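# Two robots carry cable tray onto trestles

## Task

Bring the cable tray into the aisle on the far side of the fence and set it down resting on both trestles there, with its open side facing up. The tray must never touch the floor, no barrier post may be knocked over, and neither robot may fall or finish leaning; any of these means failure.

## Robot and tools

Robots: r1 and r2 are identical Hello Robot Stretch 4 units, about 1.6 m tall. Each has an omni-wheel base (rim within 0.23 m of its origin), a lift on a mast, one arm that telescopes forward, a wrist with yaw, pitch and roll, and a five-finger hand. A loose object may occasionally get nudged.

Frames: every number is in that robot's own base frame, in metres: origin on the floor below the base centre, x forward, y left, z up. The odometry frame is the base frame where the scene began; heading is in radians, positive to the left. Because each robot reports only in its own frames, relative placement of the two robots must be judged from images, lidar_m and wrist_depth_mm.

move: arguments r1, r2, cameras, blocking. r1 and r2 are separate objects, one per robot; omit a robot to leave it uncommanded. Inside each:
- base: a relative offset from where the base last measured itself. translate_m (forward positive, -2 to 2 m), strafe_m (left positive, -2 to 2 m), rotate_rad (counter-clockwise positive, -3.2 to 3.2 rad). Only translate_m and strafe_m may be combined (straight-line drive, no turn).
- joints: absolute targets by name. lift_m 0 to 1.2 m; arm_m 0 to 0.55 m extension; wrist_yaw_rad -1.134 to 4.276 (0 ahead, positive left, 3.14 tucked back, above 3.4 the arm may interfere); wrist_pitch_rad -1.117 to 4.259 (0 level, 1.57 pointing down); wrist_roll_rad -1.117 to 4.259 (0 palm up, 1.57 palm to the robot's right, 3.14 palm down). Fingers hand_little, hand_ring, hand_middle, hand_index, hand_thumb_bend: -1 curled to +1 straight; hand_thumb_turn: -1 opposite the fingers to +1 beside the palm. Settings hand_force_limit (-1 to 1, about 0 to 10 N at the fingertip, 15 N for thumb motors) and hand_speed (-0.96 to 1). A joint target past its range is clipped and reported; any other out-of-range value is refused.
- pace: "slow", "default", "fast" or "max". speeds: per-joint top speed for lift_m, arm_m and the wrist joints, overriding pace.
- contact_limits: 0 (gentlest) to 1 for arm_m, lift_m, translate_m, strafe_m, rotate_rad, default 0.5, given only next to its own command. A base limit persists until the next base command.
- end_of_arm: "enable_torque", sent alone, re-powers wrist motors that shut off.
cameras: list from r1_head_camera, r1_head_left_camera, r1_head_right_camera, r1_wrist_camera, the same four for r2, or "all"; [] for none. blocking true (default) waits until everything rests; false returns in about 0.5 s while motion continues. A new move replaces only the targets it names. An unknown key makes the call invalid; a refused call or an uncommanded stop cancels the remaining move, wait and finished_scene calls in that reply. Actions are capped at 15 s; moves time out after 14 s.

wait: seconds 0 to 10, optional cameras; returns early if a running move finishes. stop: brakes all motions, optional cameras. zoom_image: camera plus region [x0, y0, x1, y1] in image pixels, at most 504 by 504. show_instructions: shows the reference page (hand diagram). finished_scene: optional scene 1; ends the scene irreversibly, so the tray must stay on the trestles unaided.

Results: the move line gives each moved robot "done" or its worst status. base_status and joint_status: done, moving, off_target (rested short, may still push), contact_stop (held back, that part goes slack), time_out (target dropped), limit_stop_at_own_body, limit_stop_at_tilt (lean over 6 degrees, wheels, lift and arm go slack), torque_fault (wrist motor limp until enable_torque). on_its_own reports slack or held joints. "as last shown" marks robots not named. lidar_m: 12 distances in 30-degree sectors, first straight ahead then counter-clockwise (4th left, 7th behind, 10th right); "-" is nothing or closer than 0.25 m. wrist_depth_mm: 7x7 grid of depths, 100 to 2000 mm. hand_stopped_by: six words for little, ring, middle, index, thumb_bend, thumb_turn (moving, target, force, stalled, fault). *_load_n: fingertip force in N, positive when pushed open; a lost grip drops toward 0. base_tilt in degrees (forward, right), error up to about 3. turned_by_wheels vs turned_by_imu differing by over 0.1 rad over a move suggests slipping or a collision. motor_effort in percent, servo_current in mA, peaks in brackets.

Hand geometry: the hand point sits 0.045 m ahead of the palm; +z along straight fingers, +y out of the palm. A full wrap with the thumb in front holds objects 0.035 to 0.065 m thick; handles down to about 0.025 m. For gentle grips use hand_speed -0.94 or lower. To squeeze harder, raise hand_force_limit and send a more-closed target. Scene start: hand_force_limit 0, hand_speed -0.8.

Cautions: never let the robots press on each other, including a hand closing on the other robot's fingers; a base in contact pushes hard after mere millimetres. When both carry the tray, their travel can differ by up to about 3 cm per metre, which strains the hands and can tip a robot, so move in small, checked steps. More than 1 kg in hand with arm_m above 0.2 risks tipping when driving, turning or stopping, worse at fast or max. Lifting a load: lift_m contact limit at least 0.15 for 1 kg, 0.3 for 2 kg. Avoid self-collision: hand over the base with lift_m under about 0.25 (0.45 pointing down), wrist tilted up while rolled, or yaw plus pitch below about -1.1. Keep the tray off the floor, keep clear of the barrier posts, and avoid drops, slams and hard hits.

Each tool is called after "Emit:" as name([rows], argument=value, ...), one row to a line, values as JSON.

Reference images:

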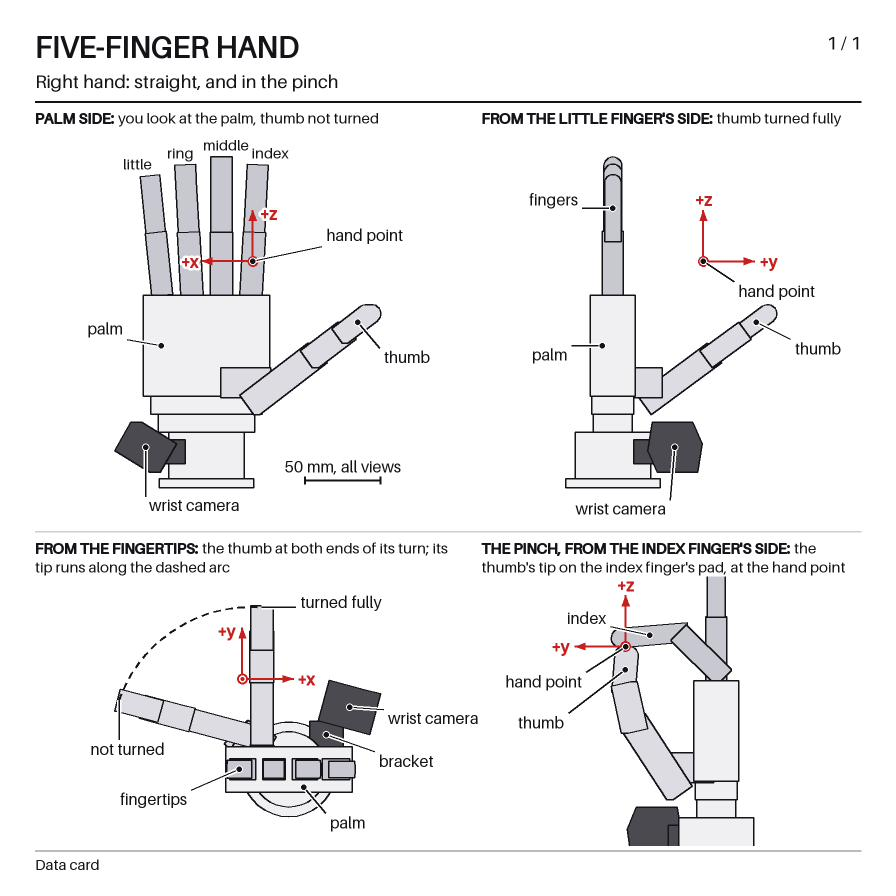

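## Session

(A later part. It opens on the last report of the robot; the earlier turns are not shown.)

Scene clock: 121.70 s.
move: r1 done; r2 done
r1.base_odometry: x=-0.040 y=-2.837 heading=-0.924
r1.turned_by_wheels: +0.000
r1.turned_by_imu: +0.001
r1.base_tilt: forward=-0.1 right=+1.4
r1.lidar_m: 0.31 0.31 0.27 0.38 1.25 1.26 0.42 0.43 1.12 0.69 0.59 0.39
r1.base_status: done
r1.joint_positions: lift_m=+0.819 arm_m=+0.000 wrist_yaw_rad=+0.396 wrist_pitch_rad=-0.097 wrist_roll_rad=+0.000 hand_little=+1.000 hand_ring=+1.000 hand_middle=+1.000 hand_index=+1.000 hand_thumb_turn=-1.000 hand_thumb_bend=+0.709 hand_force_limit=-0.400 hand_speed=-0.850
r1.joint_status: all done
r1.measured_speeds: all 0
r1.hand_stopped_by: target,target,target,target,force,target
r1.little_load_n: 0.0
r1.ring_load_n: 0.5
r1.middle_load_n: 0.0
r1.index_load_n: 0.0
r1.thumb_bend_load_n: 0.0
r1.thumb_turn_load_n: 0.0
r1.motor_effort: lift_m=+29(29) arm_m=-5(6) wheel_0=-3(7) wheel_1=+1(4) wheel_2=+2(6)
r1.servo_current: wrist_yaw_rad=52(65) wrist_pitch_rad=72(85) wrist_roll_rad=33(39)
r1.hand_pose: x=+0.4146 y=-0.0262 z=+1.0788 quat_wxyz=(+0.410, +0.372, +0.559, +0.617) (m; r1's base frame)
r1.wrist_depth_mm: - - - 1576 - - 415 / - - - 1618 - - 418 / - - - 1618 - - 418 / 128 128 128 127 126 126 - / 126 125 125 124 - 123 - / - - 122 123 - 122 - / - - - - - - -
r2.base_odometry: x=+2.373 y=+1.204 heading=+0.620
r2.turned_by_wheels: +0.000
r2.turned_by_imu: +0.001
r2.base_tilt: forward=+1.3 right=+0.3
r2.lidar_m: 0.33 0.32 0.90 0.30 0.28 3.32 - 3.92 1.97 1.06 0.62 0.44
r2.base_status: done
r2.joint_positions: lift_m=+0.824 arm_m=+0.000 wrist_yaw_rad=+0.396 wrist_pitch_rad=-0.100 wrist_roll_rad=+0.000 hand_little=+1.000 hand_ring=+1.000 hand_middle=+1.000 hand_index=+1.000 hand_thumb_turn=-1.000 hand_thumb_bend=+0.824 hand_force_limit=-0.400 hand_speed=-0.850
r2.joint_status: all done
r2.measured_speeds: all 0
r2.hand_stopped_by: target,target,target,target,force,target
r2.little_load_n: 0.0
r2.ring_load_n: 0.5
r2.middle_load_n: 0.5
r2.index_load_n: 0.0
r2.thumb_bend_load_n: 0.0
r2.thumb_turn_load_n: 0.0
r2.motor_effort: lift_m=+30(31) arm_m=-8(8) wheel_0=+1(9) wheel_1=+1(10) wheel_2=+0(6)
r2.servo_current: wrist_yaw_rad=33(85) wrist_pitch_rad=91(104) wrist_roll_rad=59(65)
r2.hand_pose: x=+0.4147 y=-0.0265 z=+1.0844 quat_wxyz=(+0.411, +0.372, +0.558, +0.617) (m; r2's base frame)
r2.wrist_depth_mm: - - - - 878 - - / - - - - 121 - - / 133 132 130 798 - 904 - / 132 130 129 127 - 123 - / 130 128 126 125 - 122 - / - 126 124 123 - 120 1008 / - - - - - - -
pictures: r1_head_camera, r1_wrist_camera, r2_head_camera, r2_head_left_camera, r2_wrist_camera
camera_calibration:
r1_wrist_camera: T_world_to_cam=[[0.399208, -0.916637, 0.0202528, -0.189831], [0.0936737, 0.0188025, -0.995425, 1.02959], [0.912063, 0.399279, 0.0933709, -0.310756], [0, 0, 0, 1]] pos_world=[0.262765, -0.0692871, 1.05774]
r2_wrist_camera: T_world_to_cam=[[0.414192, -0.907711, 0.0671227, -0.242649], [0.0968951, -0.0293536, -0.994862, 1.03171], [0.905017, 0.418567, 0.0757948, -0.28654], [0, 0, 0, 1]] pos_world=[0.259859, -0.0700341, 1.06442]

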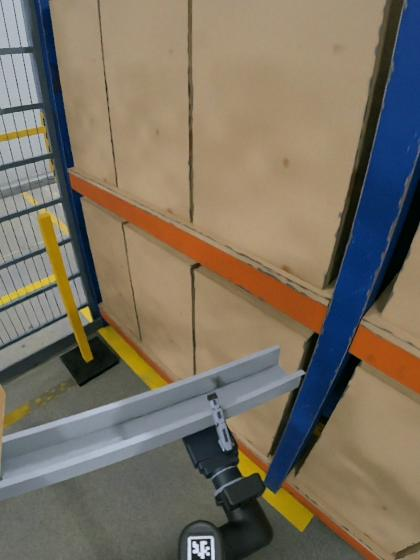

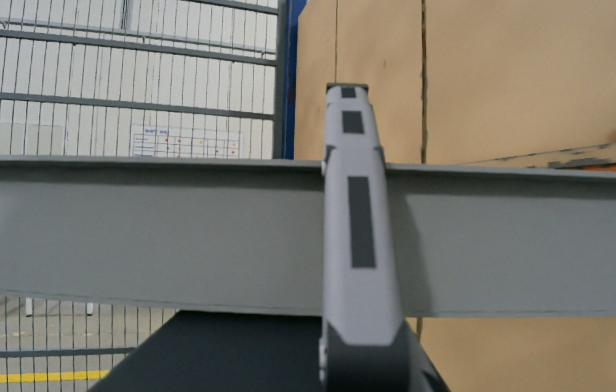

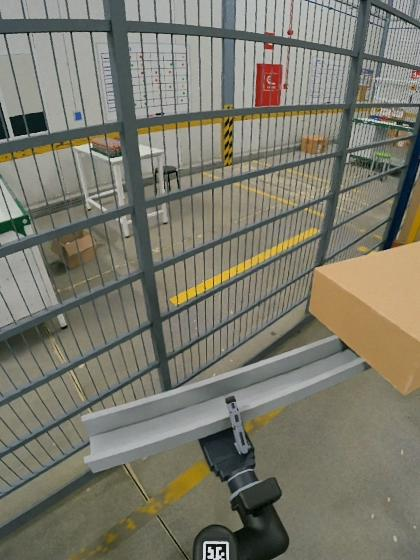

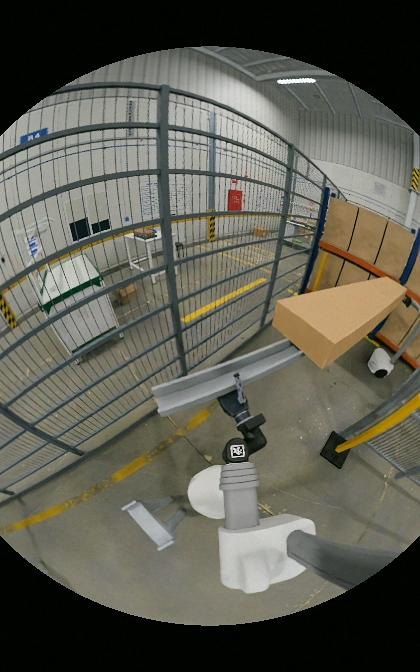

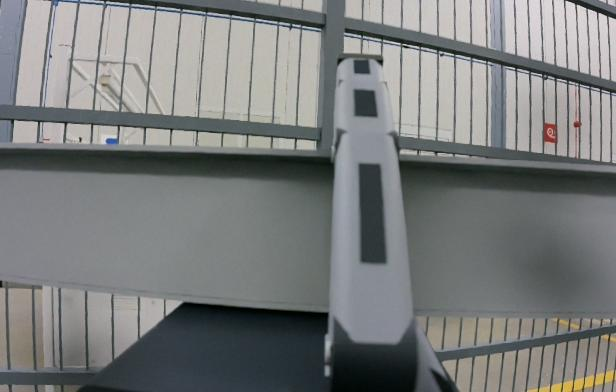

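Emit:
move(r1={"joints":{"wrist_yaw_rad":0.279},"speeds":{"wrist_yaw_rad":0.05}}, r2={"base":{"translate_m":0.284,"strafe_m":0.097},"joints":{"wrist_yaw_rad":0.278},"pace":"slow","speeds":{"wrist_yaw_rad":0.05}})

Emit:
move(r1={"base":{"translate_m":-0.041,"strafe_m":0.144},"pace":"slow"}, r2={"base":{"translate_m":-0.041,"strafe_m":0.144},"pace":"slow"}, cameras=["all"])

Scene clock: 127.10 s.
move: r1 done; r2 done
r1.base_odometry: x=-0.040 y=-2.837 heading=-0.924
r1.turned_by_wheels: +0.000
r1.turned_by_imu: +0.001
r1.base_tilt: forward=-0.1 right=+1.4
r1.lidar_m: 0.32 0.32 0.30 0.46 1.23 1.27 0.42 0.46 1.13 0.69 0.59 0.40
r1.base_status: not commanded
r1.joint_positions: lift_m=+0.819 arm_m=+0.000 wrist_yaw_rad=+0.281 wrist_pitch_rad=-0.097 wrist_roll_rad=+0.000 hand_little=+1.000 hand_ring=+1.000 hand_middle=+1.000 hand_index=+1.000 hand_thumb_turn=-1.000 hand_thumb_bend=+0.709 hand_force_limit=-0.400 hand_speed=-0.850
r1.joint_status: all done
r1.measured_speeds: all 0
r1.hand_stopped_by: target,target,target,target,force,target
r1.little_load_n: 0.0
r1.ring_load_n: 0.5
r1.middle_load_n: 0.5
r1.index_load_n: 0.0
r1.thumb_bend_load_n: 0.0
r1.thumb_turn_load_n: 0.0
r1.motor_effort: lift_m=+29(29) arm_m=-5(6) wheel_0=-2(3) wheel_1=+1(1) wheel_2=+1(2)
r1.servo_current: wrist_yaw_rad=46(65) wrist_pitch_rad=78(85) wrist_roll_rad=26(39)
r1.hand_pose: x=+0.4099 y=-0.0542 z=+1.0788 quat_wxyz=(+0.445, +0.404, +0.537, +0.592) (m; r1's base frame)
r1.wrist_depth_mm: - - - - - - 397 / - - - 1098 - 445 399 / - - 1576 - - - 389 / 129 128 128 127 126 126 - / 126 125 125 124 - 123 - / - - 123 123 - 122 - / - - - - - - -
r2.base_odometry: x=+2.548 y=+1.447 heading=+0.620
r2.turned_by_wheels: +0.000
r2.turned_by_imu: +0.000
r2.base_tilt: forward=+1.3 right=+0.3
r2.lidar_m: 0.33 0.33 0.63 0.77 1.45 0.40 0.50 4.21 1.77 1.18 0.50 0.39
r2.base_status: done
r2.joint_positions: lift_m=+0.824 arm_m=+0.000 wrist_yaw_rad=+0.278 wrist_pitch_rad=-0.100 wrist_roll_rad=+0.000 hand_little=+1.000 hand_ring=+1.000 hand_middle=+1.000 hand_index=+1.000 hand_thumb_turn=-1.000 hand_thumb_bend=+0.824 hand_force_limit=-0.400 hand_speed=-0.850
r2.joint_status: all done
r2.measured_speeds: all 0
r2.hand_stopped_by: target,target,target,target,force,target
r2.little_load_n: 0.0
r2.ring_load_n: 0.5
r2.middle_load_n: 0.5
r2.index_load_n: 0.0
r2.thumb_bend_load_n: 0.0
r2.thumb_turn_load_n: 0.0
r2.motor_effort: lift_m=+30(31) arm_m=-8(8) wheel_0=+1(7) wheel_1=+2(11) wheel_2=-1(6)
r2.servo_current: wrist_yaw_rad=46(72) wrist_pitch_rad=91(104) wrist_roll_rad=52(65)
r2.hand_pose: x=+0.4099 y=-0.0548 z=+1.0844 quat_wxyz=(+0.447, +0.404, +0.536, +0.592) (m; r2's base frame)
r2.wrist_depth_mm: - - - - - - 768 / - - - 535 - - - / - 459 525 504 - 691 768 / 132 131 129 128 - 124 - / 130 128 126 125 - 122 - / - 127 125 123 - 120 - / - - - - - - -
pictures: none

Scene clock: 129.87 s.
move: r1 done; r2 done
r1.base_odometry: x=+0.050 y=-2.718 heading=-0.923
r1.turned_by_wheels: +0.000
r1.turned_by_imu: +0.001
r1.base_tilt: forward=-0.1 right=+1.4
r1.lidar_m: 0.32 0.31 0.31 0.46 1.11 1.13 0.46 0.44 1.37 0.84 0.71 0.41
r1.base_status: done
r1.joint_positions: lift_m=+0.819 arm_m=+0.000 wrist_yaw_rad=+0.281 wrist_pitch_rad=-0.097 wrist_roll_rad=+0.000 hand_little=+1.000 hand_ring=+1.000 hand_middle=+1.000 hand_index=+1.000 hand_thumb_turn=-1.000 hand_thumb_bend=+0.709 hand_force_limit=-0.400 hand_speed=-0.850
r1.joint_status: not commanded
r1.measured_speeds: all 0
r1.hand_stopped_by: target,target,target,target,force,target
r1.little_load_n: 0.0
r1.ring_load_n: 0.5
r1.middle_load_n: 0.5
r1.index_load_n: 0.5
r1.thumb_bend_load_n: 0.0
r1.thumb_turn_load_n: 0.0
r1.motor_effort: lift_m=+29(29) arm_m=-5(5) wheel_0=+0(7) wheel_1=+2(7) wheel_2=+2(5)
r1.servo_current: wrist_yaw_rad=46(59) wrist_pitch_rad=72(85) wrist_roll_rad=39(39)
r1.hand_pose: x=+0.4099 y=-0.0542 z=+1.0788 quat_wxyz=(+0.445, +0.404, +0.537, +0.592) (m; r1's base frame)
r1.wrist_depth_mm: - - - 1576 - - - / - - - 1537 - - - / - - - 1576 - - - / 129 129 128 127 126 126 - / 126 125 125 124 - 123 - / - - 123 123 - 121 - / - - - - - - -
r2.base_odometry: x=+2.431 y=+1.541 heading=+0.620
r2.turned_by_wheels: +0.000
r2.turned_by_imu: +0.000
r2.base_tilt: forward=+1.3 right=+0.3
r2.lidar_m: 0.33 0.33 0.56 0.70 1.36 0.29 0.34 4.27 2.01 1.30 0.50 0.41
r2.base_status: done
r2.joint_positions: lift_m=+0.824 arm_m=+0.000 wrist_yaw_rad=+0.278 wrist_pitch_rad=-0.100 wrist_roll_rad=+0.000 hand_little=+1.000 hand_ring=+1.000 hand_middle=+1.000 hand_index=+1.000 hand_thumb_turn=-1.000 hand_thumb_bend=+0.824 hand_force_limit=-0.400 hand_speed=-0.850
r2.joint_status: not commanded
r2.measured_speeds: all 0
r2.hand_stopped_by: target,target,target,target,force,target
r2.little_load_n: 0.0
r2.ring_load_n: 0.5
r2.middle_load_n: 0.0
r2.index_load_n: 0.0
r2.thumb_bend_load_n: 0.0
r2.thumb_turn_load_n: 0.0
r2.motor_effort: lift_m=+30(30) arm_m=-8(8) wheel_0=+0(9) wheel_1=+1(9) wheel_2=+0(3)
r2.servo_current: wrist_yaw_rad=46(52) wrist_pitch_rad=91(104) wrist_roll_rad=46(72)
r2.hand_pose: x=+0.4099 y=-0.0548 z=+1.0844 quat_wxyz=(+0.447, +0.404, +0.536, +0.592) (m; r2's base frame)
r2.wrist_depth_mm: - - - - 504 - - / - - - - - - - / 375 - - - - 591 668 / 132 131 129 127 - 123 - / 130 128 126 125 - 122 - / - 126 125 123 - 120 - / - - - - - - -
pictures: r1_head_camera, r1_head_left_camera, r1_head_right_camera, r1_wrist_camera, r2_head_camera, r2_head_left_camera, r2_head_right_camera, r2_wrist_camera
camera_calibration:
r1_wrist_camera: T_world_to_cam=[[0.290737, -0.956588, 0.0203083, -0.171266], [0.0952394, 0.00781347, -0.995424, 1.02932], [0.952051, 0.29134, 0.0933765, -0.317606], [0, 0, 0, 1]] pos_world=[0.254139, -0.0793424, 1.05774]
r2_wrist_camera: T_world_to_cam=[[0.305008, -0.949985, 0.0670701, -0.223835], [0.0927747, -0.0404519, -0.994865, 1.03243], [0.94782, 0.309665, 0.0757964, -0.29392], [0, 0, 0, 1]] pos_world=[0.251072, -0.0798594, 1.06442]

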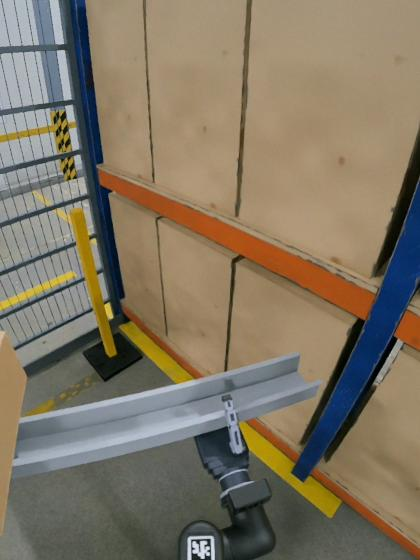

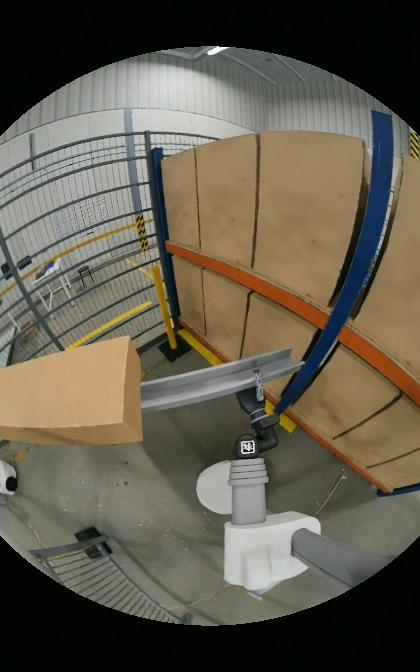

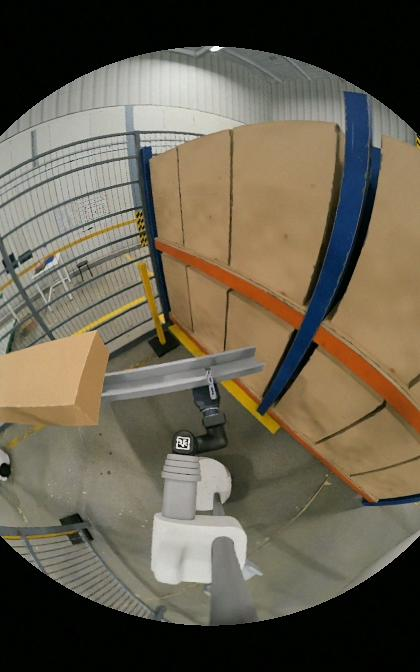

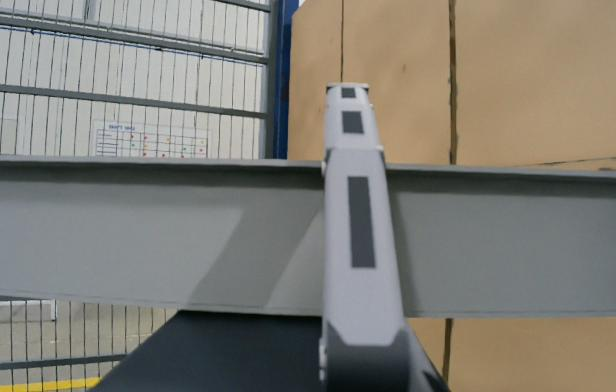

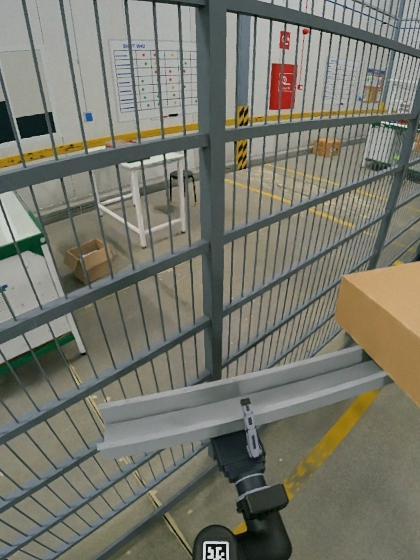

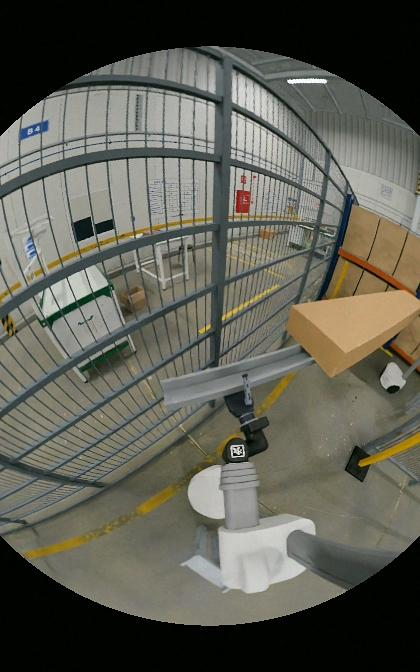

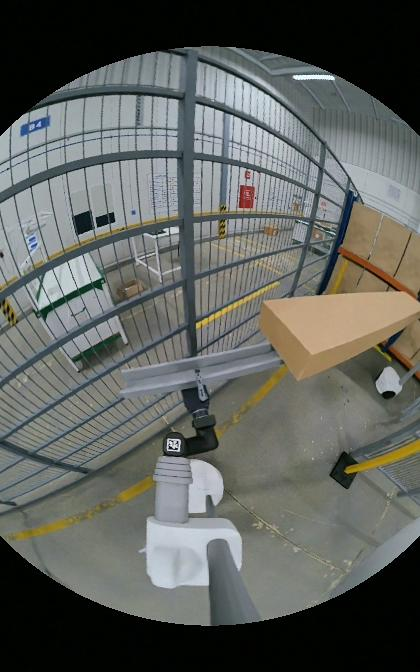

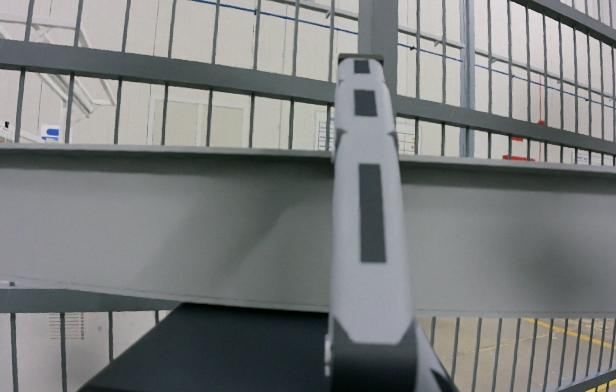

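Emit:
move(r1={"base":{"rotate_rad":-0.171},"joints":{"wrist_yaw_rad":0.452},"pace":"slow","speeds":{"wrist_yaw_rad":0.9}}, r2={"base":{"translate_m":-0.0025,"strafe_m":-0.0292},"pace":"slow"}, cameras=["r1_wrist_camera","r2_wrist_camera","r1_head_camera","r2_head_camera"])

Scene clock: 132.57 s.
move: r1 done; r2 done
r1.base_odometry: x=+0.050 y=-2.718 heading=-1.094
r1.turned_by_wheels: -0.170
r1.turned_by_imu: -0.165
r1.base_tilt: forward=-0.1 right=+1.4
r1.lidar_m: 0.32 0.31 0.27 0.36 1.13 1.08 1.25 0.43 2.23 0.92 0.74 0.44
r1.base_status: done
r1.joint_positions: lift_m=+0.819 arm_m=+0.000 wrist_yaw_rad=+0.452 wrist_pitch_rad=-0.097 wrist_roll_rad=+0.000 hand_little=+1.000 hand_ring=+1.000 hand_middle=+1.000 hand_index=+1.000 hand_thumb_turn=-1.000 hand_thumb_bend=+0.709 hand_force_limit=-0.400 hand_speed=-0.850
r1.joint_status: all done
r1.measured_speeds: all 0
r1.hand_stopped_by: target,target,target,target,force,target
r1.little_load_n: 0.0
r1.ring_load_n: 0.5
r1.middle_load_n: 0.0
r1.index_load_n: 0.0
r1.thumb_bend_load_n: 0.0
r1.thumb_turn_load_n: 0.0
r1.motor_effort: lift_m=+29(29) arm_m=-5(5) wheel_0=+3(5) wheel_1=+2(7) wheel_2=+4(5)
r1.servo_current: wrist_yaw_rad=52(176) wrist_pitch_rad=78(85) wrist_roll_rad=33(39)
r1.hand_pose: x=+0.4157 y=-0.0125 z=+1.0788 quat_wxyz=(+0.393, +0.356, +0.570, +0.628) (m; r1's base frame)
r1.wrist_depth_mm: - - - 1618 - - - / - - - 1576 - - - / - - - 1576 - - - / 134 132 130 128 125 124 - / 131 129 127 125 - 122 - / - - 124 124 - 120 - / - - - - - - -
r2.base_odometry: x=+2.446 y=+1.516 heading=+0.620
r2.turned_by_wheels: +0.000
r2.turned_by_imu: +0.000
r2.base_tilt: forward=+1.3 right=+0.3
r2.lidar_m: 0.33 0.32 0.57 0.70 1.37 0.30 0.35 4.25 1.97 1.27 0.51 0.42
r2.base_status: done
r2.joint_positions: lift_m=+0.824 arm_m=+0.000 wrist_yaw_rad=+0.275 wrist_pitch_rad=-0.099 wrist_roll_rad=+0.000 hand_little=+1.000 hand_ring=+1.000 hand_middle=+1.000 hand_index=+1.000 hand_thumb_turn=-1.000 hand_thumb_bend=+0.824 hand_force_limit=-0.400 hand_speed=-0.850
r2.joint_status: not commanded
r2.measured_speeds: all 0
r2.hand_stopped_by: target,target,target,target,force,target
r2.little_load_n: 0.0
r2.ring_load_n: 0.0
r2.middle_load_n: 0.5
r2.index_load_n: 0.0
r2.thumb_bend_load_n: 0.0
r2.thumb_turn_load_n: 0.0
r2.motor_effort: lift_m=+30(31) arm_m=-8(8) wheel_0=+0(8) wheel_1=-2(9) wheel_2=+1(3)
r2.servo_current: wrist_yaw_rad=52(59) wrist_pitch_rad=91(98) wrist_roll_rad=52(65)
r2.hand_pose: x=+0.4098 y=-0.0555 z=+1.0843 quat_wxyz=(+0.447, +0.405, +0.535, +0.591) (m; r2's base frame)
r2.wrist_depth_mm: - - - - 549 - - / - - - 496 - - - / - - - - - 615 732 / 133 132 131 129 - 126 - / 131 130 128 127 - 125 - / - 128 126 125 - 123 - / - - - - - - -
pictures: r1_head_camera, r1_wrist_camera, r2_head_camera, r2_wrist_camera
camera_calibration:
r1_wrist_camera: T_world_to_cam=[[0.449847, -0.892875, 0.0202949, -0.198456], [0.0924977, 0.0239762, -0.995424, 1.02979], [0.888303, 0.449666, 0.0933745, -0.306753], [0, 0, 0, 1]] pos_world=[0.266512, -0.0639508, 1.05774]
r2_wrist_camera: T_world_to_cam=[[0.302297, -0.950848, 0.0671189, -0.223495], [0.092194, -0.0409178, -0.9949, 1.03258], [0.948745, 0.306943, 0.0752932, -0.293543], [0, 0, 0, 1]] pos_world=[0.250861, -0.0801575, 1.06442]

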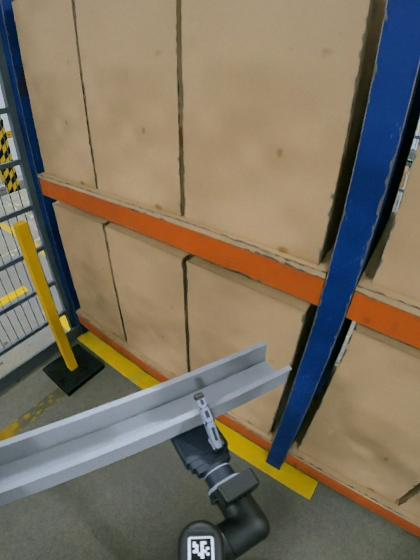

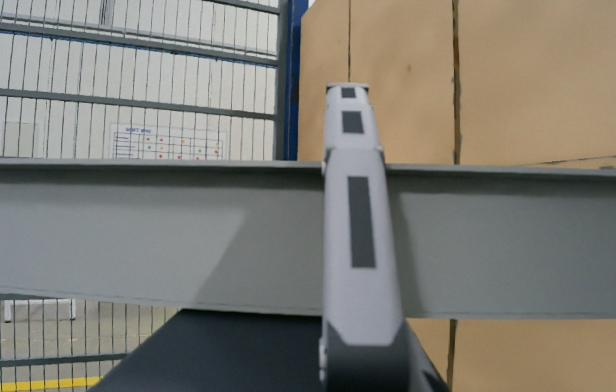

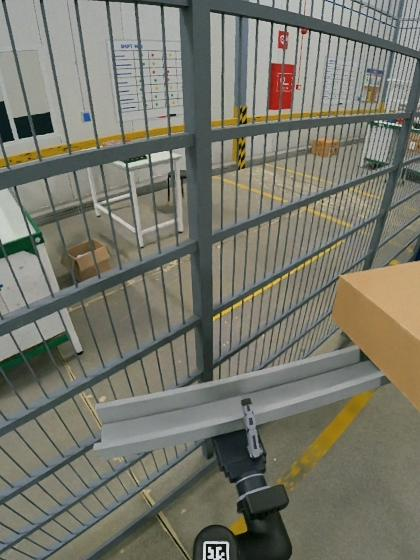

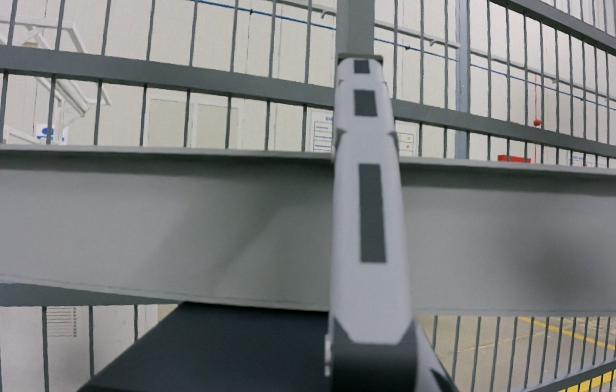

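Emit:
move(cameras=["r1_head_camera", "r2_head_camera"])

Scene clock: 133.37 s.
r1.base_odometry: x=+0.050 y=-2.718 heading=-1.094
r1.turned_by_wheels: +0.000
r1.turned_by_imu: +0.000
r1.base_tilt: forward=-0.1 right=+1.4
r1.lidar_m: 0.34 0.32 0.29 0.35 1.13 1.11 1.25 0.45 2.23 0.92 0.73 0.45
r1.base_status: done
r1.joint_positions: lift_m=+0.819 arm_m=+0.000 wrist_yaw_rad=+0.452 wrist_pitch_rad=-0.097 wrist_roll_rad=+0.000 hand_little=+1.000 hand_ring=+1.000 hand_middle=+1.000 hand_index=+1.000 hand_thumb_turn=-1.000 hand_thumb_bend=+0.709 hand_force_limit=-0.400 hand_speed=-0.850
r1.joint_status: all done
r1.measured_speeds: all 0
r1.hand_stopped_by: target,target,target,target,force,target
r1.little_load_n: 0.0
r1.ring_load_n: 0.5
r1.middle_load_n: 0.5
r1.index_load_n: 0.0
r1.thumb_bend_load_n: 0.0
r1.thumb_turn_load_n: 0.0
r1.motor_effort: lift_m=+29(29) arm_m=-5(5) wheel_0=+3(5) wheel_1=+2(7) wheel_2=+3(5)
r1.servo_current: wrist_yaw_rad=46(176) wrist_pitch_rad=65(85) wrist_roll_rad=26(39)
r1.hand_pose: x=+0.4157 y=-0.0125 z=+1.0788 quat_wxyz=(+0.393, +0.356, +0.570, +0.628) (m; r1's base frame)
r1.wrist_depth_mm: - - - 1661 - - - / - - - 1618 - - - / - - - 1576 - - - / 134 132 130 128 125 124 - / 131 129 127 125 - 122 - / - - 124 124 - 120 - / - - - - - - -
r2.base_odometry: x=+2.446 y=+1.516 heading=+0.620
r2.turned_by_wheels: +0.000
r2.turned_by_imu: +0.000
r2.base_tilt: forward=+1.3 right=+0.3
r2.lidar_m: 0.35 0.34 0.57 0.72 1.37 0.27 0.36 4.22 1.95 1.28 0.51 0.41
r2.base_status: done
r2.joint_positions: lift_m=+0.824 arm_m=+0.000 wrist_yaw_rad=+0.275 wrist_pitch_rad=-0.099 wrist_roll_rad=+0.000 hand_little=+1.000 hand_ring=+1.000 hand_middle=+1.000 hand_index=+1.000 hand_thumb_turn=-1.000 hand_thumb_bend=+0.824 hand_force_limit=-0.400 hand_speed=-0.850
r2.joint_status: not commanded
r2.measured_speeds: all 0
r2.hand_stopped_by: target,target,target,target,force,target
r2.little_load_n: 0.0
r2.ring_load_n: 0.5
r2.middle_load_n: 0.5
r2.index_load_n: 0.0
r2.thumb_bend_load_n: 0.0
r2.thumb_turn_load_n: 0.0
r2.motor_effort: lift_m=+30(31) arm_m=-8(8) wheel_0=+0(8) wheel_1=-2(9) wheel_2=+1(3)
r2.servo_current: wrist_yaw_rad=46(59) wrist_pitch_rad=98(98) wrist_roll_rad=39(65)
r2.hand_pose: x=+0.4098 y=-0.0555 z=+1.0843 quat_wxyz=(+0.447, +0.405, +0.535, +0.591) (m; r2's base frame)
r2.wrist_depth_mm: - - - - 554 - - / - - - 500 - - - / - - - - - 621 723 / 134 132 131 129 - 126 - / 131 130 128 127 - 124 - / - 128 126 125 - 123 - / - - - - - - -
pictures: r1_head_camera, r2_head_camera

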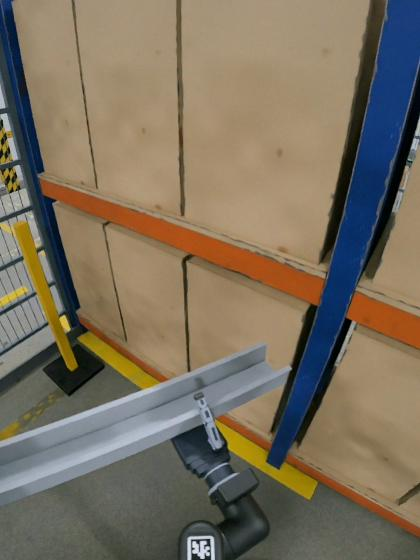

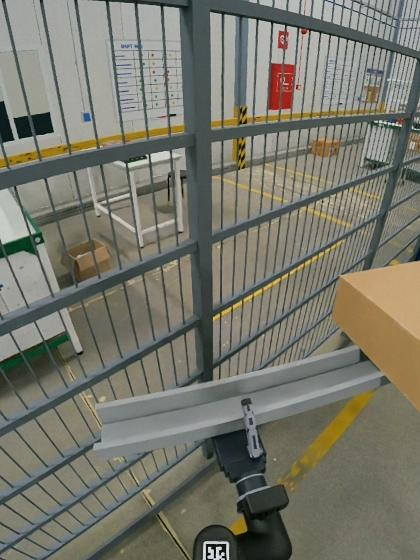

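Emit:
move(r1={"base": {"rotate_rad": -0.171}, "joints": {"wrist_yaw_rad": 0.619}, "speeds": {"wrist_yaw_rad": 0.9}, "pace": "slow"}, r2={"base": {"translate_m": -0.0074, "strafe_m": -0.0283}, "pace": "slow"}, cameras=[])

Emit:
move(r1={"base": {"rotate_rad": -0.171}, "joints": {"wrist_yaw_rad": 0.786}, "speeds": {"wrist_yaw_rad": 0.9}, "pace": "slow"}, r2={"base": {"translate_m": -0.0122, "strafe_m": -0.0266}, "pace": "slow"}, cameras=["r1_head_camera", "r2_head_camera"])

Scene clock: 136.37 s.
move: r1 done; r2 done
r1.base_odometry: x=+0.050 y=-2.718 heading=-1.264
r1.turned_by_wheels: -0.170
r1.turned_by_imu: -0.165
r1.base_tilt: forward=-0.1 right=+1.3
r1.lidar_m: 0.34 0.29 0.25 0.29 0.64 1.11 1.17 0.44 0.42 1.09 0.77 0.71
r1.base_status: done
r1.joint_positions: lift_m=+0.819 arm_m=+0.000 wrist_yaw_rad=+0.620 wrist_pitch_rad=-0.097 wrist_roll_rad=+0.000 hand_little=+1.000 hand_ring=+1.000 hand_middle=+1.000 hand_index=+1.000 hand_thumb_turn=-1.000 hand_thumb_bend=+0.709 hand_force_limit=-0.400 hand_speed=-0.850
r1.joint_status: all done
r1.measured_speeds: all 0
r1.hand_stopped_by: target,target,target,target,force,target
r1.little_load_n: 0.0
r1.ring_load_n: 1.0
r1.middle_load_n: 0.5
r1.index_load_n: 0.5
r1.thumb_bend_load_n: 0.0
r1.thumb_turn_load_n: 0.0
r1.motor_effort: lift_m=+29(29) arm_m=-4(5) wheel_0=+4(7) wheel_1=+2(6) wheel_2=+3(7)
r1.servo_current: wrist_yaw_rad=39(124) wrist_pitch_rad=72(85) wrist_roll_rad=26(39)
r1.hand_pose: x=+0.4143 y=+0.0285 z=+1.0788 quat_wxyz=(+0.339, +0.307, +0.598, +0.659) (m; r1's base frame)
r1.wrist_depth_mm: - - - 1661 - - - / - - - 1618 - - - / - - - 1576 - - - / 135 132 131 129 125 124 - / 131 129 128 126 - 122 - / 1336 - 125 124 - 120 - / - - - - - - -
r2.base_odometry: x=+2.456 y=+1.488 heading=+0.620
r2.turned_by_wheels: +0.000
r2.turned_by_imu: +0.000
r2.base_tilt: forward=+1.4 right=+0.3
r2.lidar_m: 0.33 0.32 0.60 0.74 1.46 0.31 0.36 4.22 1.93 1.25 0.50 0.39
r2.base_status: done
r2.joint_positions: lift_m=+0.824 arm_m=+0.000 wrist_yaw_rad=+0.275 wrist_pitch_rad=-0.099 wrist_roll_rad=+0.000 hand_little=+1.000 hand_ring=+1.000 hand_middle=+1.000 hand_index=+1.000 hand_thumb_turn=-1.000 hand_thumb_bend=+0.824 hand_force_limit=-0.400 hand_speed=-0.850
r2.joint_status: not commanded
r2.measured_speeds: all 0
r2.hand_stopped_by: target,target,target,target,force,target
r2.little_load_n: 0.0
r2.ring_load_n: 0.5
r2.middle_load_n: 0.5
r2.index_load_n: 0.0
r2.thumb_bend_load_n: 0.0
r2.thumb_turn_load_n: 0.0
r2.motor_effort: lift_m=+30(31) arm_m=-8(8) wheel_0=-1(8) wheel_1=-2(10) wheel_2=+0(5)
r2.servo_current: wrist_yaw_rad=46(59) wrist_pitch_rad=85(98) wrist_roll_rad=39(59)
r2.hand_pose: x=+0.4097 y=-0.0557 z=+1.0843 quat_wxyz=(+0.448, +0.405, +0.535, +0.591) (m; r2's base frame)
r2.wrist_depth_mm: - - - - - - 759 / - - - 539 116 - - / - - - 535 - 676 - / 134 133 131 130 - 127 - / 132 130 129 128 - 125 - / - 129 127 126 - 124 788 / - - - - - - -
pictures: none
No camera images: "cameras" was empty.

Scene clock: 137.73 s.
move: r1 done; r2 done
r1.base_odometry: x=+0.050 y=-2.718 heading=-1.434
r1.turned_by_wheels: -0.170
r1.turned_by_imu: -0.166
r1.base_tilt: forward=-0.1 right=+1.4
r1.lidar_m: 0.41 0.27 0.25 0.25 0.39 1.13 1.14 0.48 0.42 1.33 0.83 0.71
r1.base_status: done
r1.joint_positions: lift_m=+0.819 arm_m=+0.000 wrist_yaw_rad=+0.788 wrist_pitch_rad=-0.097 wrist_roll_rad=+0.000 hand_little=+1.000 hand_ring=+1.000 hand_middle=+1.000 hand_index=+1.000 hand_thumb_turn=-1.000 hand_thumb_bend=+0.709 hand_force_limit=-0.400 hand_speed=-0.850
r1.joint_status: all done
r1.measured_speeds: all 0
r1.hand_stopped_by: target,target,target,target,force,target
r1.little_load_n: 0.0
r1.ring_load_n: 0.5
r1.middle_load_n: 0.5
r1.index_load_n: 0.5
r1.thumb_bend_load_n: 0.0
r1.thumb_turn_load_n: 0.0
r1.motor_effort: lift_m=+29(29) arm_m=-4(5) wheel_0=+5(6) wheel_1=+2(6) wheel_2=+2(7)
r1.servo_current: wrist_yaw_rad=52(104) wrist_pitch_rad=72(85) wrist_roll_rad=33(39)
r1.hand_pose: x=+0.4062 y=+0.0686 z=+1.0788 quat_wxyz=(+0.283, +0.257, +0.621, +0.684) (m; r1's base frame)
r1.wrist_depth_mm: - - - 1618 - - - / - - - 1618 - - - / - - - 1618 - - - / 135 133 131 129 126 125 - / 132 130 128 126 - 123 - / - 1464 125 124 - 121 - / - - - - - - -
r2.base_odometry: x=+2.462 y=+1.460 heading=+0.620
r2.turned_by_wheels: +0.000
r2.turned_by_imu: +0.000
r2.base_tilt: forward=+1.3 right=+0.4
r2.lidar_m: 0.32 0.33 0.62 0.78 1.46 0.31 0.39 4.19 1.93 1.23 0.51 0.40
r2.base_status: done
r2.joint_positions: lift_m=+0.824 arm_m=+0.000 wrist_yaw_rad=+0.274 wrist_pitch_rad=-0.099 wrist_roll_rad=+0.000 hand_little=+1.000 hand_ring=+1.000 hand_middle=+1.000 hand_index=+1.000 hand_thumb_turn=-1.000 hand_thumb_bend=+0.824 hand_force_limit=-0.400 hand_speed=-0.850
r2.joint_status: not commanded
r2.measured_speeds: all 0
r2.hand_stopped_by: target,target,target,target,force,target
r2.little_load_n: 0.0
r2.ring_load_n: 0.5
r2.middle_load_n: 0.0
r2.index_load_n: 0.0
r2.thumb_bend_load_n: 0.0
r2.thumb_turn_load_n: 0.0
r2.motor_effort: lift_m=+30(30) arm_m=-8(8) wheel_0=+1(7) wheel_1=-2(10) wheel_2=+0(4)
r2.servo_current: wrist_yaw_rad=46(52) wrist_pitch_rad=98(104) wrist_roll_rad=39(59)
r2.hand_pose: x=+0.4097 y=-0.0557 z=+1.0843 quat_wxyz=(+0.448, +0.405, +0.535, +0.591) (m; r2's base frame)
r2.wrist_depth_mm: - - - - - - - / - - - 554 121 - - / - 462 - 539 - 699 - / 135 133 132 131 - 128 - / 132 131 129 128 - 126 - / - 129 128 126 - 124 - / - - - - - - -
pictures: r1_head_camera, r2_head_camera

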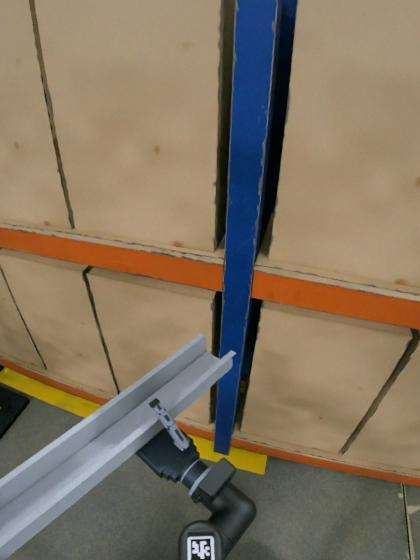

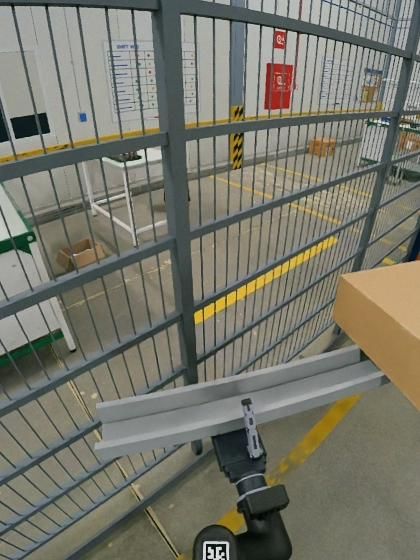

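Emit:
move(r1={"base": {"rotate_rad": -0.175}, "joints": {"wrist_yaw_rad": 0.957}, "speeds": {"wrist_yaw_rad": 0.9}, "pace": "slow"}, r2={"base": {"translate_m": -0.0165, "strafe_m": -0.0241}, "pace": "slow"}, cameras=[])

Emit:
move(r1={"base": {"rotate_rad": -0.175}, "joints": {"wrist_yaw_rad": 1.128}, "speeds": {"wrist_yaw_rad": 0.9}, "pace": "slow"}, r2={"base": {"translate_m": -0.0205, "strafe_m": -0.0211}, "pace": "slow"}, cameras=["all"])

Scene clock: 139.30 s.
move: r1 done; r2 done
r1.base_odometry: x=+0.050 y=-2.718 heading=-1.608
r1.turned_by_wheels: -0.174
r1.turned_by_imu: -0.170
r1.base_tilt: forward=-0.1 right=+1.4
r1.lidar_m: 0.40 0.27 0.25 0.25 0.26 1.02 1.12 1.26 0.42 2.24 0.91 0.73
r1.base_status: done
r1.joint_positions: lift_m=+0.819 arm_m=+0.000 wrist_yaw_rad=+0.959 wrist_pitch_rad=-0.097 wrist_roll_rad=+0.000 hand_little=+1.000 hand_ring=+1.000 hand_middle=+1.000 hand_index=+1.000 hand_thumb_turn=-1.000 hand_thumb_bend=+0.709 hand_force_limit=-0.400 hand_speed=-0.850
r1.joint_status: all done
r1.measured_speeds: all 0
r1.hand_stopped_by: target,target,target,target,force,target
r1.little_load_n: 0.0
r1.ring_load_n: 0.5
r1.middle_load_n: 0.5
r1.index_load_n: 0.0
r1.thumb_bend_load_n: 0.0
r1.thumb_turn_load_n: 0.0
r1.motor_effort: lift_m=+29(29) arm_m=-4(5) wheel_0=+4(7) wheel_1=+3(7) wheel_2=+2(8)
r1.servo_current: wrist_yaw_rad=46(130) wrist_pitch_rad=65(78) wrist_roll_rad=39(39)
r1.hand_pose: x=+0.3910 y=+0.1077 z=+1.0788 quat_wxyz=(+0.223, +0.202, +0.641, +0.706) (m; r1's base frame)
r1.wrist_depth_mm: - - - 1661 - - - / - - - 1661 - - - / - - - 1618 - - - / 135 133 131 129 127 125 - / 132 130 128 127 - 123 - / - 129 125 125 - 121 - / - - - - - - -
r2.base_odometry: x=+2.462 y=+1.431 heading=+0.619
r2.turned_by_wheels: +0.000
r2.turned_by_imu: +0.000
r2.base_tilt: forward=+1.3 right=+0.3
r2.lidar_m: 0.35 0.34 0.64 0.80 0.33 0.30 0.39 4.18 1.88 1.21 0.52 0.40
r2.base_status: done
r2.joint_positions: lift_m=+0.824 arm_m=+0.000 wrist_yaw_rad=+0.274 wrist_pitch_rad=-0.099 wrist_roll_rad=+0.000 hand_little=+1.000 hand_ring=+1.000 hand_middle=+1.000 hand_index=+1.000 hand_thumb_turn=-1.000 hand_thumb_bend=+0.824 hand_force_limit=-0.400 hand_speed=-0.850
r2.joint_status: not commanded
r2.measured_speeds: all 0
r2.hand_stopped_by: target,target,target,target,force,target
r2.little_load_n: 0.0
r2.ring_load_n: 0.5
r2.middle_load_n: 0.5
r2.index_load_n: 0.0
r2.thumb_bend_load_n: 0.0
r2.thumb_turn_load_n: 0.0
r2.motor_effort: lift_m=+30(30) arm_m=-8(8) wheel_0=-1(8) wheel_1=-2(8) wheel_2=+0(5)
r2.servo_current: wrist_yaw_rad=46(59) wrist_pitch_rad=98(104) wrist_roll_rad=39(72)
r2.hand_pose: x=+0.4097 y=-0.0557 z=+1.0843 quat_wxyz=(+0.448, +0.405, +0.535, +0.591) (m; r2's base frame)
r2.wrist_depth_mm: - - - 621 - - - / - - - 574 - - - / 445 - - 564 - 750 842 / 135 134 132 131 - 128 - / 132 132 130 129 - 126 - / - 130 128 127 - 125 - / - - - - - - 866
pictures: none
No camera images: "cameras" was empty.

Scene clock: 140.67 s.
move: r1 done; r2 done
r1.base_odometry: x=+0.050 y=-2.718 heading=-1.782
r1.turned_by_wheels: -0.174
r1.turned_by_imu: -0.169
r1.base_tilt: forward=+0.0 right=+1.3
r1.lidar_m: 0.40 0.25 0.25 0.25 0.25 0.46 1.12 1.17 0.46 0.43 1.05 0.74
r1.base_status: done
r1.joint_positions: lift_m=+0.819 arm_m=+0.000 wrist_yaw_rad=+1.130 wrist_pitch_rad=-0.097 wrist_roll_rad=+0.000 hand_little=+1.000 hand_ring=+1.000 hand_middle=+1.000 hand_index=+1.000 hand_thumb_turn=-1.000 hand_thumb_bend=+0.709 hand_force_limit=-0.400 hand_speed=-0.850
r1.joint_status: all done
r1.measured_speeds: all 0
r1.hand_stopped_by: target,target,target,target,force,target
r1.little_load_n: -0.5
r1.ring_load_n: 0.5
r1.middle_load_n: 0.5
r1.index_load_n: 0.0
r1.thumb_bend_load_n: 0.0
r1.thumb_turn_load_n: 0.0
r1.motor_effort: lift_m=+29(29) arm_m=-4(4) wheel_0=+4(7) wheel_1=+4(5) wheel_2=+4(7)
r1.servo_current: wrist_yaw_rad=52(98) wrist_pitch_rad=85(85) wrist_roll_rad=33(39)
r1.hand_pose: x=+0.3695 y=+0.1436 z=+1.0788 quat_wxyz=(+0.162, +0.147, +0.656, +0.723) (m; r1's base frame)
r1.wrist_depth_mm: - - - 1661 - - - / - - - 1160 - - - / - - - - - - - / 135 133 131 130 126 126 - / 132 130 129 127 - 123 - / - 129 126 125 - 122 - / - - - - - - -
r2.base_odometry: x=+2.458 y=+1.401 heading=+0.619
r2.turned_by_wheels: +0.000
r2.turned_by_imu: +0.000
r2.base_tilt: forward=+1.3 right=+0.3
r2.lidar_m: 0.34 0.33 0.70 0.84 0.32 0.31 - 4.15 1.91 1.18 0.50 0.41
r2.base_status: done
r2.joint_positions: lift_m=+0.824 arm_m=+0.000 wrist_yaw_rad=+0.275 wrist_pitch_rad=-0.099 wrist_roll_rad=+0.000 hand_little=+1.000 hand_ring=+1.000 hand_middle=+1.000 hand_index=+1.000 hand_thumb_turn=-1.000 hand_thumb_bend=+0.824 hand_force_limit=-0.400 hand_speed=-0.850
r2.joint_status: not commanded
r2.measured_speeds: all 0
r2.hand_stopped_by: target,target,target,target,force,target
r2.little_load_n: 0.0
r2.ring_load_n: 0.5
r2.middle_load_n: 0.5
r2.index_load_n: 0.5
r2.thumb_bend_load_n: 0.0
r2.thumb_turn_load_n: 0.0
r2.motor_effort: lift_m=+30(31) arm_m=-8(8) wheel_0=-2(7) wheel_1=-1(9) wheel_2=+0(6)
r2.servo_current: wrist_yaw_rad=52(59) wrist_pitch_rad=98(104) wrist_roll_rad=39(59)
r2.hand_pose: x=+0.4097 y=-0.0557 z=+1.0843 quat_wxyz=(+0.448, +0.405, +0.535, +0.591) (m; r2's base frame)
r2.wrist_depth_mm: - - - - - - - / - - - 615 116 - - / - - - 603 - 788 917 / 135 134 133 132 - 128 - / 133 132 131 129 - 127 - / 466 131 128 128 - 125 - / - - - - - - 917
pictures: r1_head_camera, r1_head_left_camera, r1_head_right_camera, r1_wrist_camera, r2_head_camera, r2_head_left_camera, r2_head_right_camera, r2_wrist_camera
camera_calibration:
r1_wrist_camera: T_world_to_cam=[[0.910092, -0.41391, 0.0202634, -0.277091], [0.0570282, 0.0766599, -0.995425, 1.03586], [0.410463, 0.907084, 0.0933721, -0.224991], [0, 0, 0, 1]] pos_world=[0.285456, 0.00998617, 1.05774]
r2_wrist_camera: T_world_to_cam=[[0.30152, -0.9511, 0.0670367, -0.223201], [0.0921384, -0.0409143, -0.994905, 1.03261], [0.948998, 0.30616, 0.0752964, -0.293575], [0, 0, 0, 1]] pos_world=[0.250759, -0.0801566, 1.06442]

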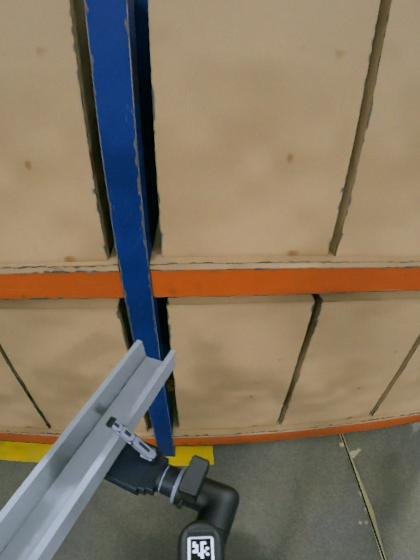

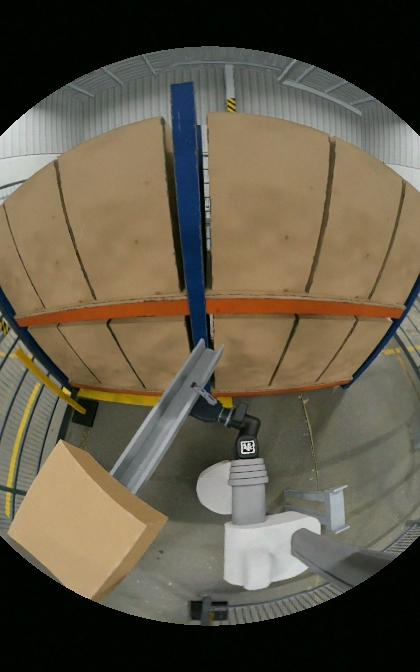

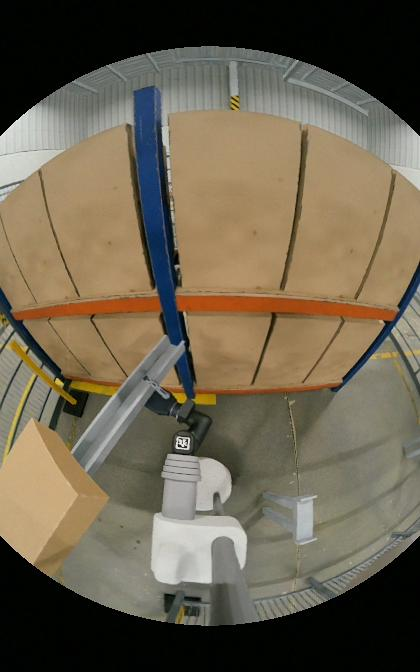

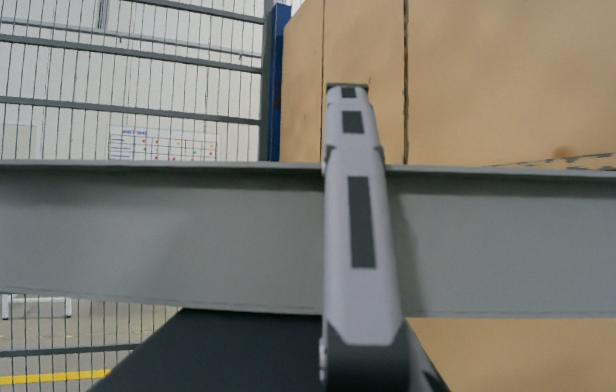

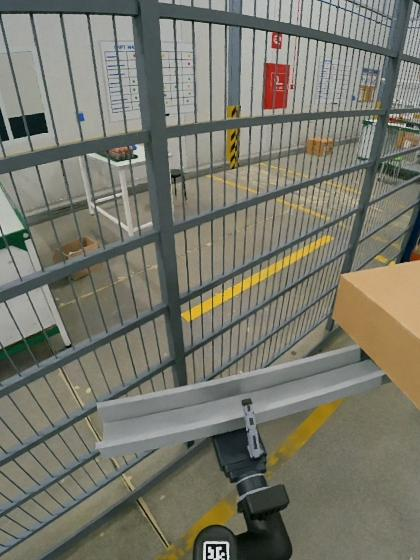

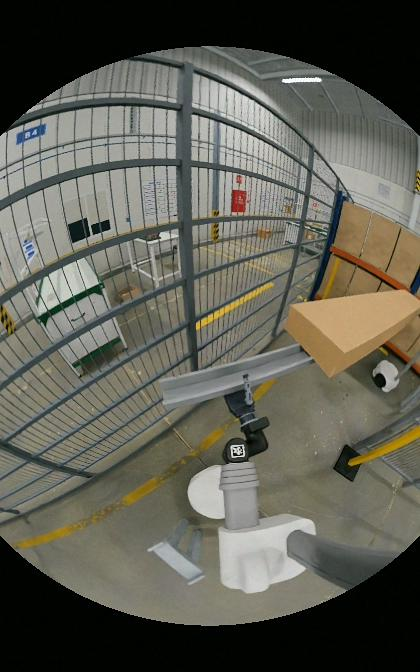

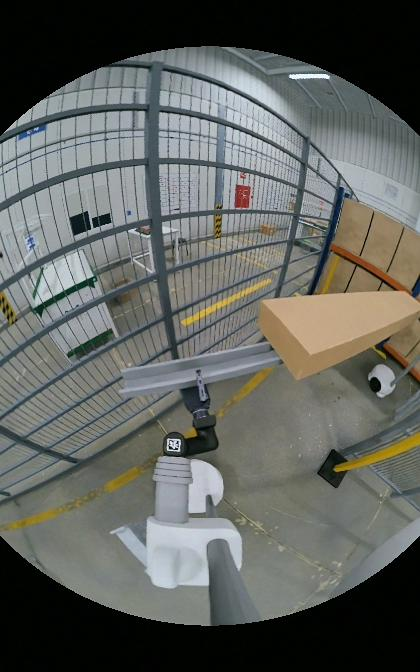

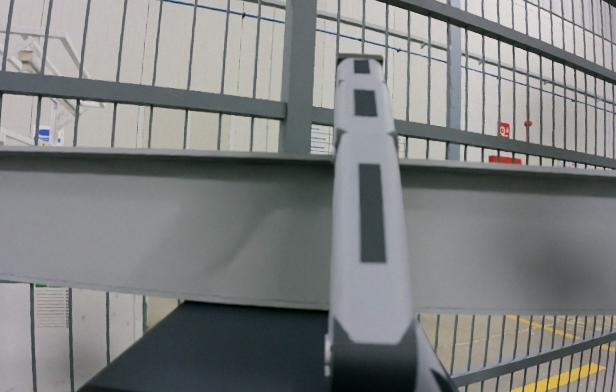

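Emit:
move(r1={"base": {"translate_m": -0.1}, "joints": {"arm_m": 0.1}, "pace": "slow"}, cameras=["r1_wrist_camera"])

Scene clock: 143.93 s.
move: r1 done
r1.base_odometry: x=+0.071 y=-2.620 heading=-1.782
r1.turned_by_wheels: +0.000
r1.turned_by_imu: +0.001
r1.base_tilt: forward=-0.1 right=+1.3
r1.lidar_m: 0.48 0.30 0.25 0.25 0.25 0.55 1.02 1.04 0.46 0.43 1.24 0.85
r1.base_status: done
r1.joint_positions: lift_m=+0.819 arm_m=+0.100 wrist_yaw_rad=+1.130 wrist_pitch_rad=-0.097 wrist_roll_rad=+0.000 hand_little=+1.000 hand_ring=+1.000 hand_middle=+1.000 hand_index=+1.000 hand_thumb_turn=-1.000 hand_thumb_bend=+0.709 hand_force_limit=-0.400 hand_speed=-0.850
r1.joint_status: all done
r1.measured_speeds: all 0
r1.hand_stopped_by: target,target,target,target,force,target
r1.little_load_n: 0.0
r1.ring_load_n: 0.5
r1.middle_load_n: 0.5
r1.index_load_n: 0.0
r1.thumb_bend_load_n: 0.0
r1.thumb_turn_load_n: 0.0
r1.motor_effort: lift_m=+29(29) arm_m=+5(8) wheel_0=+1(3) wheel_1=-1(4) wheel_2=+2(8)
r1.servo_current: wrist_yaw_rad=46(59) wrist_pitch_rad=85(91) wrist_roll_rad=33(39)
r1.hand_pose: x=+0.4693 y=+0.1436 z=+1.0788 quat_wxyz=(+0.162, +0.147, +0.656, +0.723) (m; r1's base frame)
r1.wrist_depth_mm: - - - 1661 - - - / - - - 1160 - - - / - - - - - - - / 135 133 132 129 127 126 - / 132 130 129 127 - 123 - / - 129 126 125 - 122 - / - - - - - - -
r2: as last shown
r2.base_tilt: forward=+1.3 right=+0.4
r2.lidar_m: 0.33 0.33 0.69 0.86 0.32 0.33 - 4.14 1.88 1.17 0.51 0.41
r2.ring_load_n: 0.0
r2.middle_load_n: 0.0
r2.index_load_n: 0.0
r2.motor_effort: lift_m=+30(31) arm_m=-8(8) wheel_0=-2(2) wheel_1=-1(2) wheel_2=+0(0)
r2.servo_current: wrist_yaw_rad=39(59) wrist_pitch_rad=98(104) wrist_roll_rad=46(65)
r2.wrist_depth_mm: - - - - - - - / - - - 615 116 - - / - - - 609 - 788 - / 135 134 133 132 - 129 - / 133 132 130 129 - 127 - / 473 131 128 128 - 126 - / - - - - - - 917
pictures: r1_wrist_camera
camera_calibration:
r1_wrist_camera: T_world_to_cam=[[0.910092, -0.41391, 0.0202634, -0.367918], [0.0570282, 0.0766599, -0.995425, 1.03017], [0.410463, 0.907084, 0.0933721, -0.265955], [0, 0, 0, 1]] pos_world=[0.385256, 0.00998617, 1.05774]

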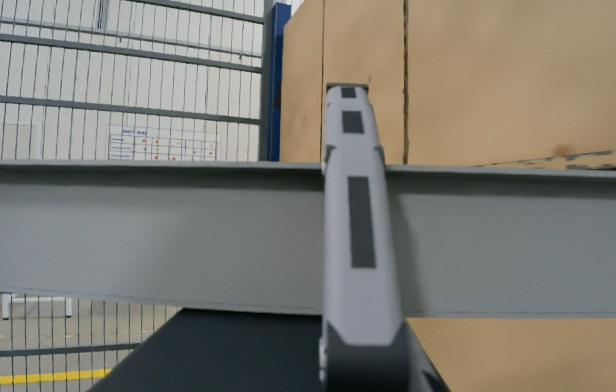

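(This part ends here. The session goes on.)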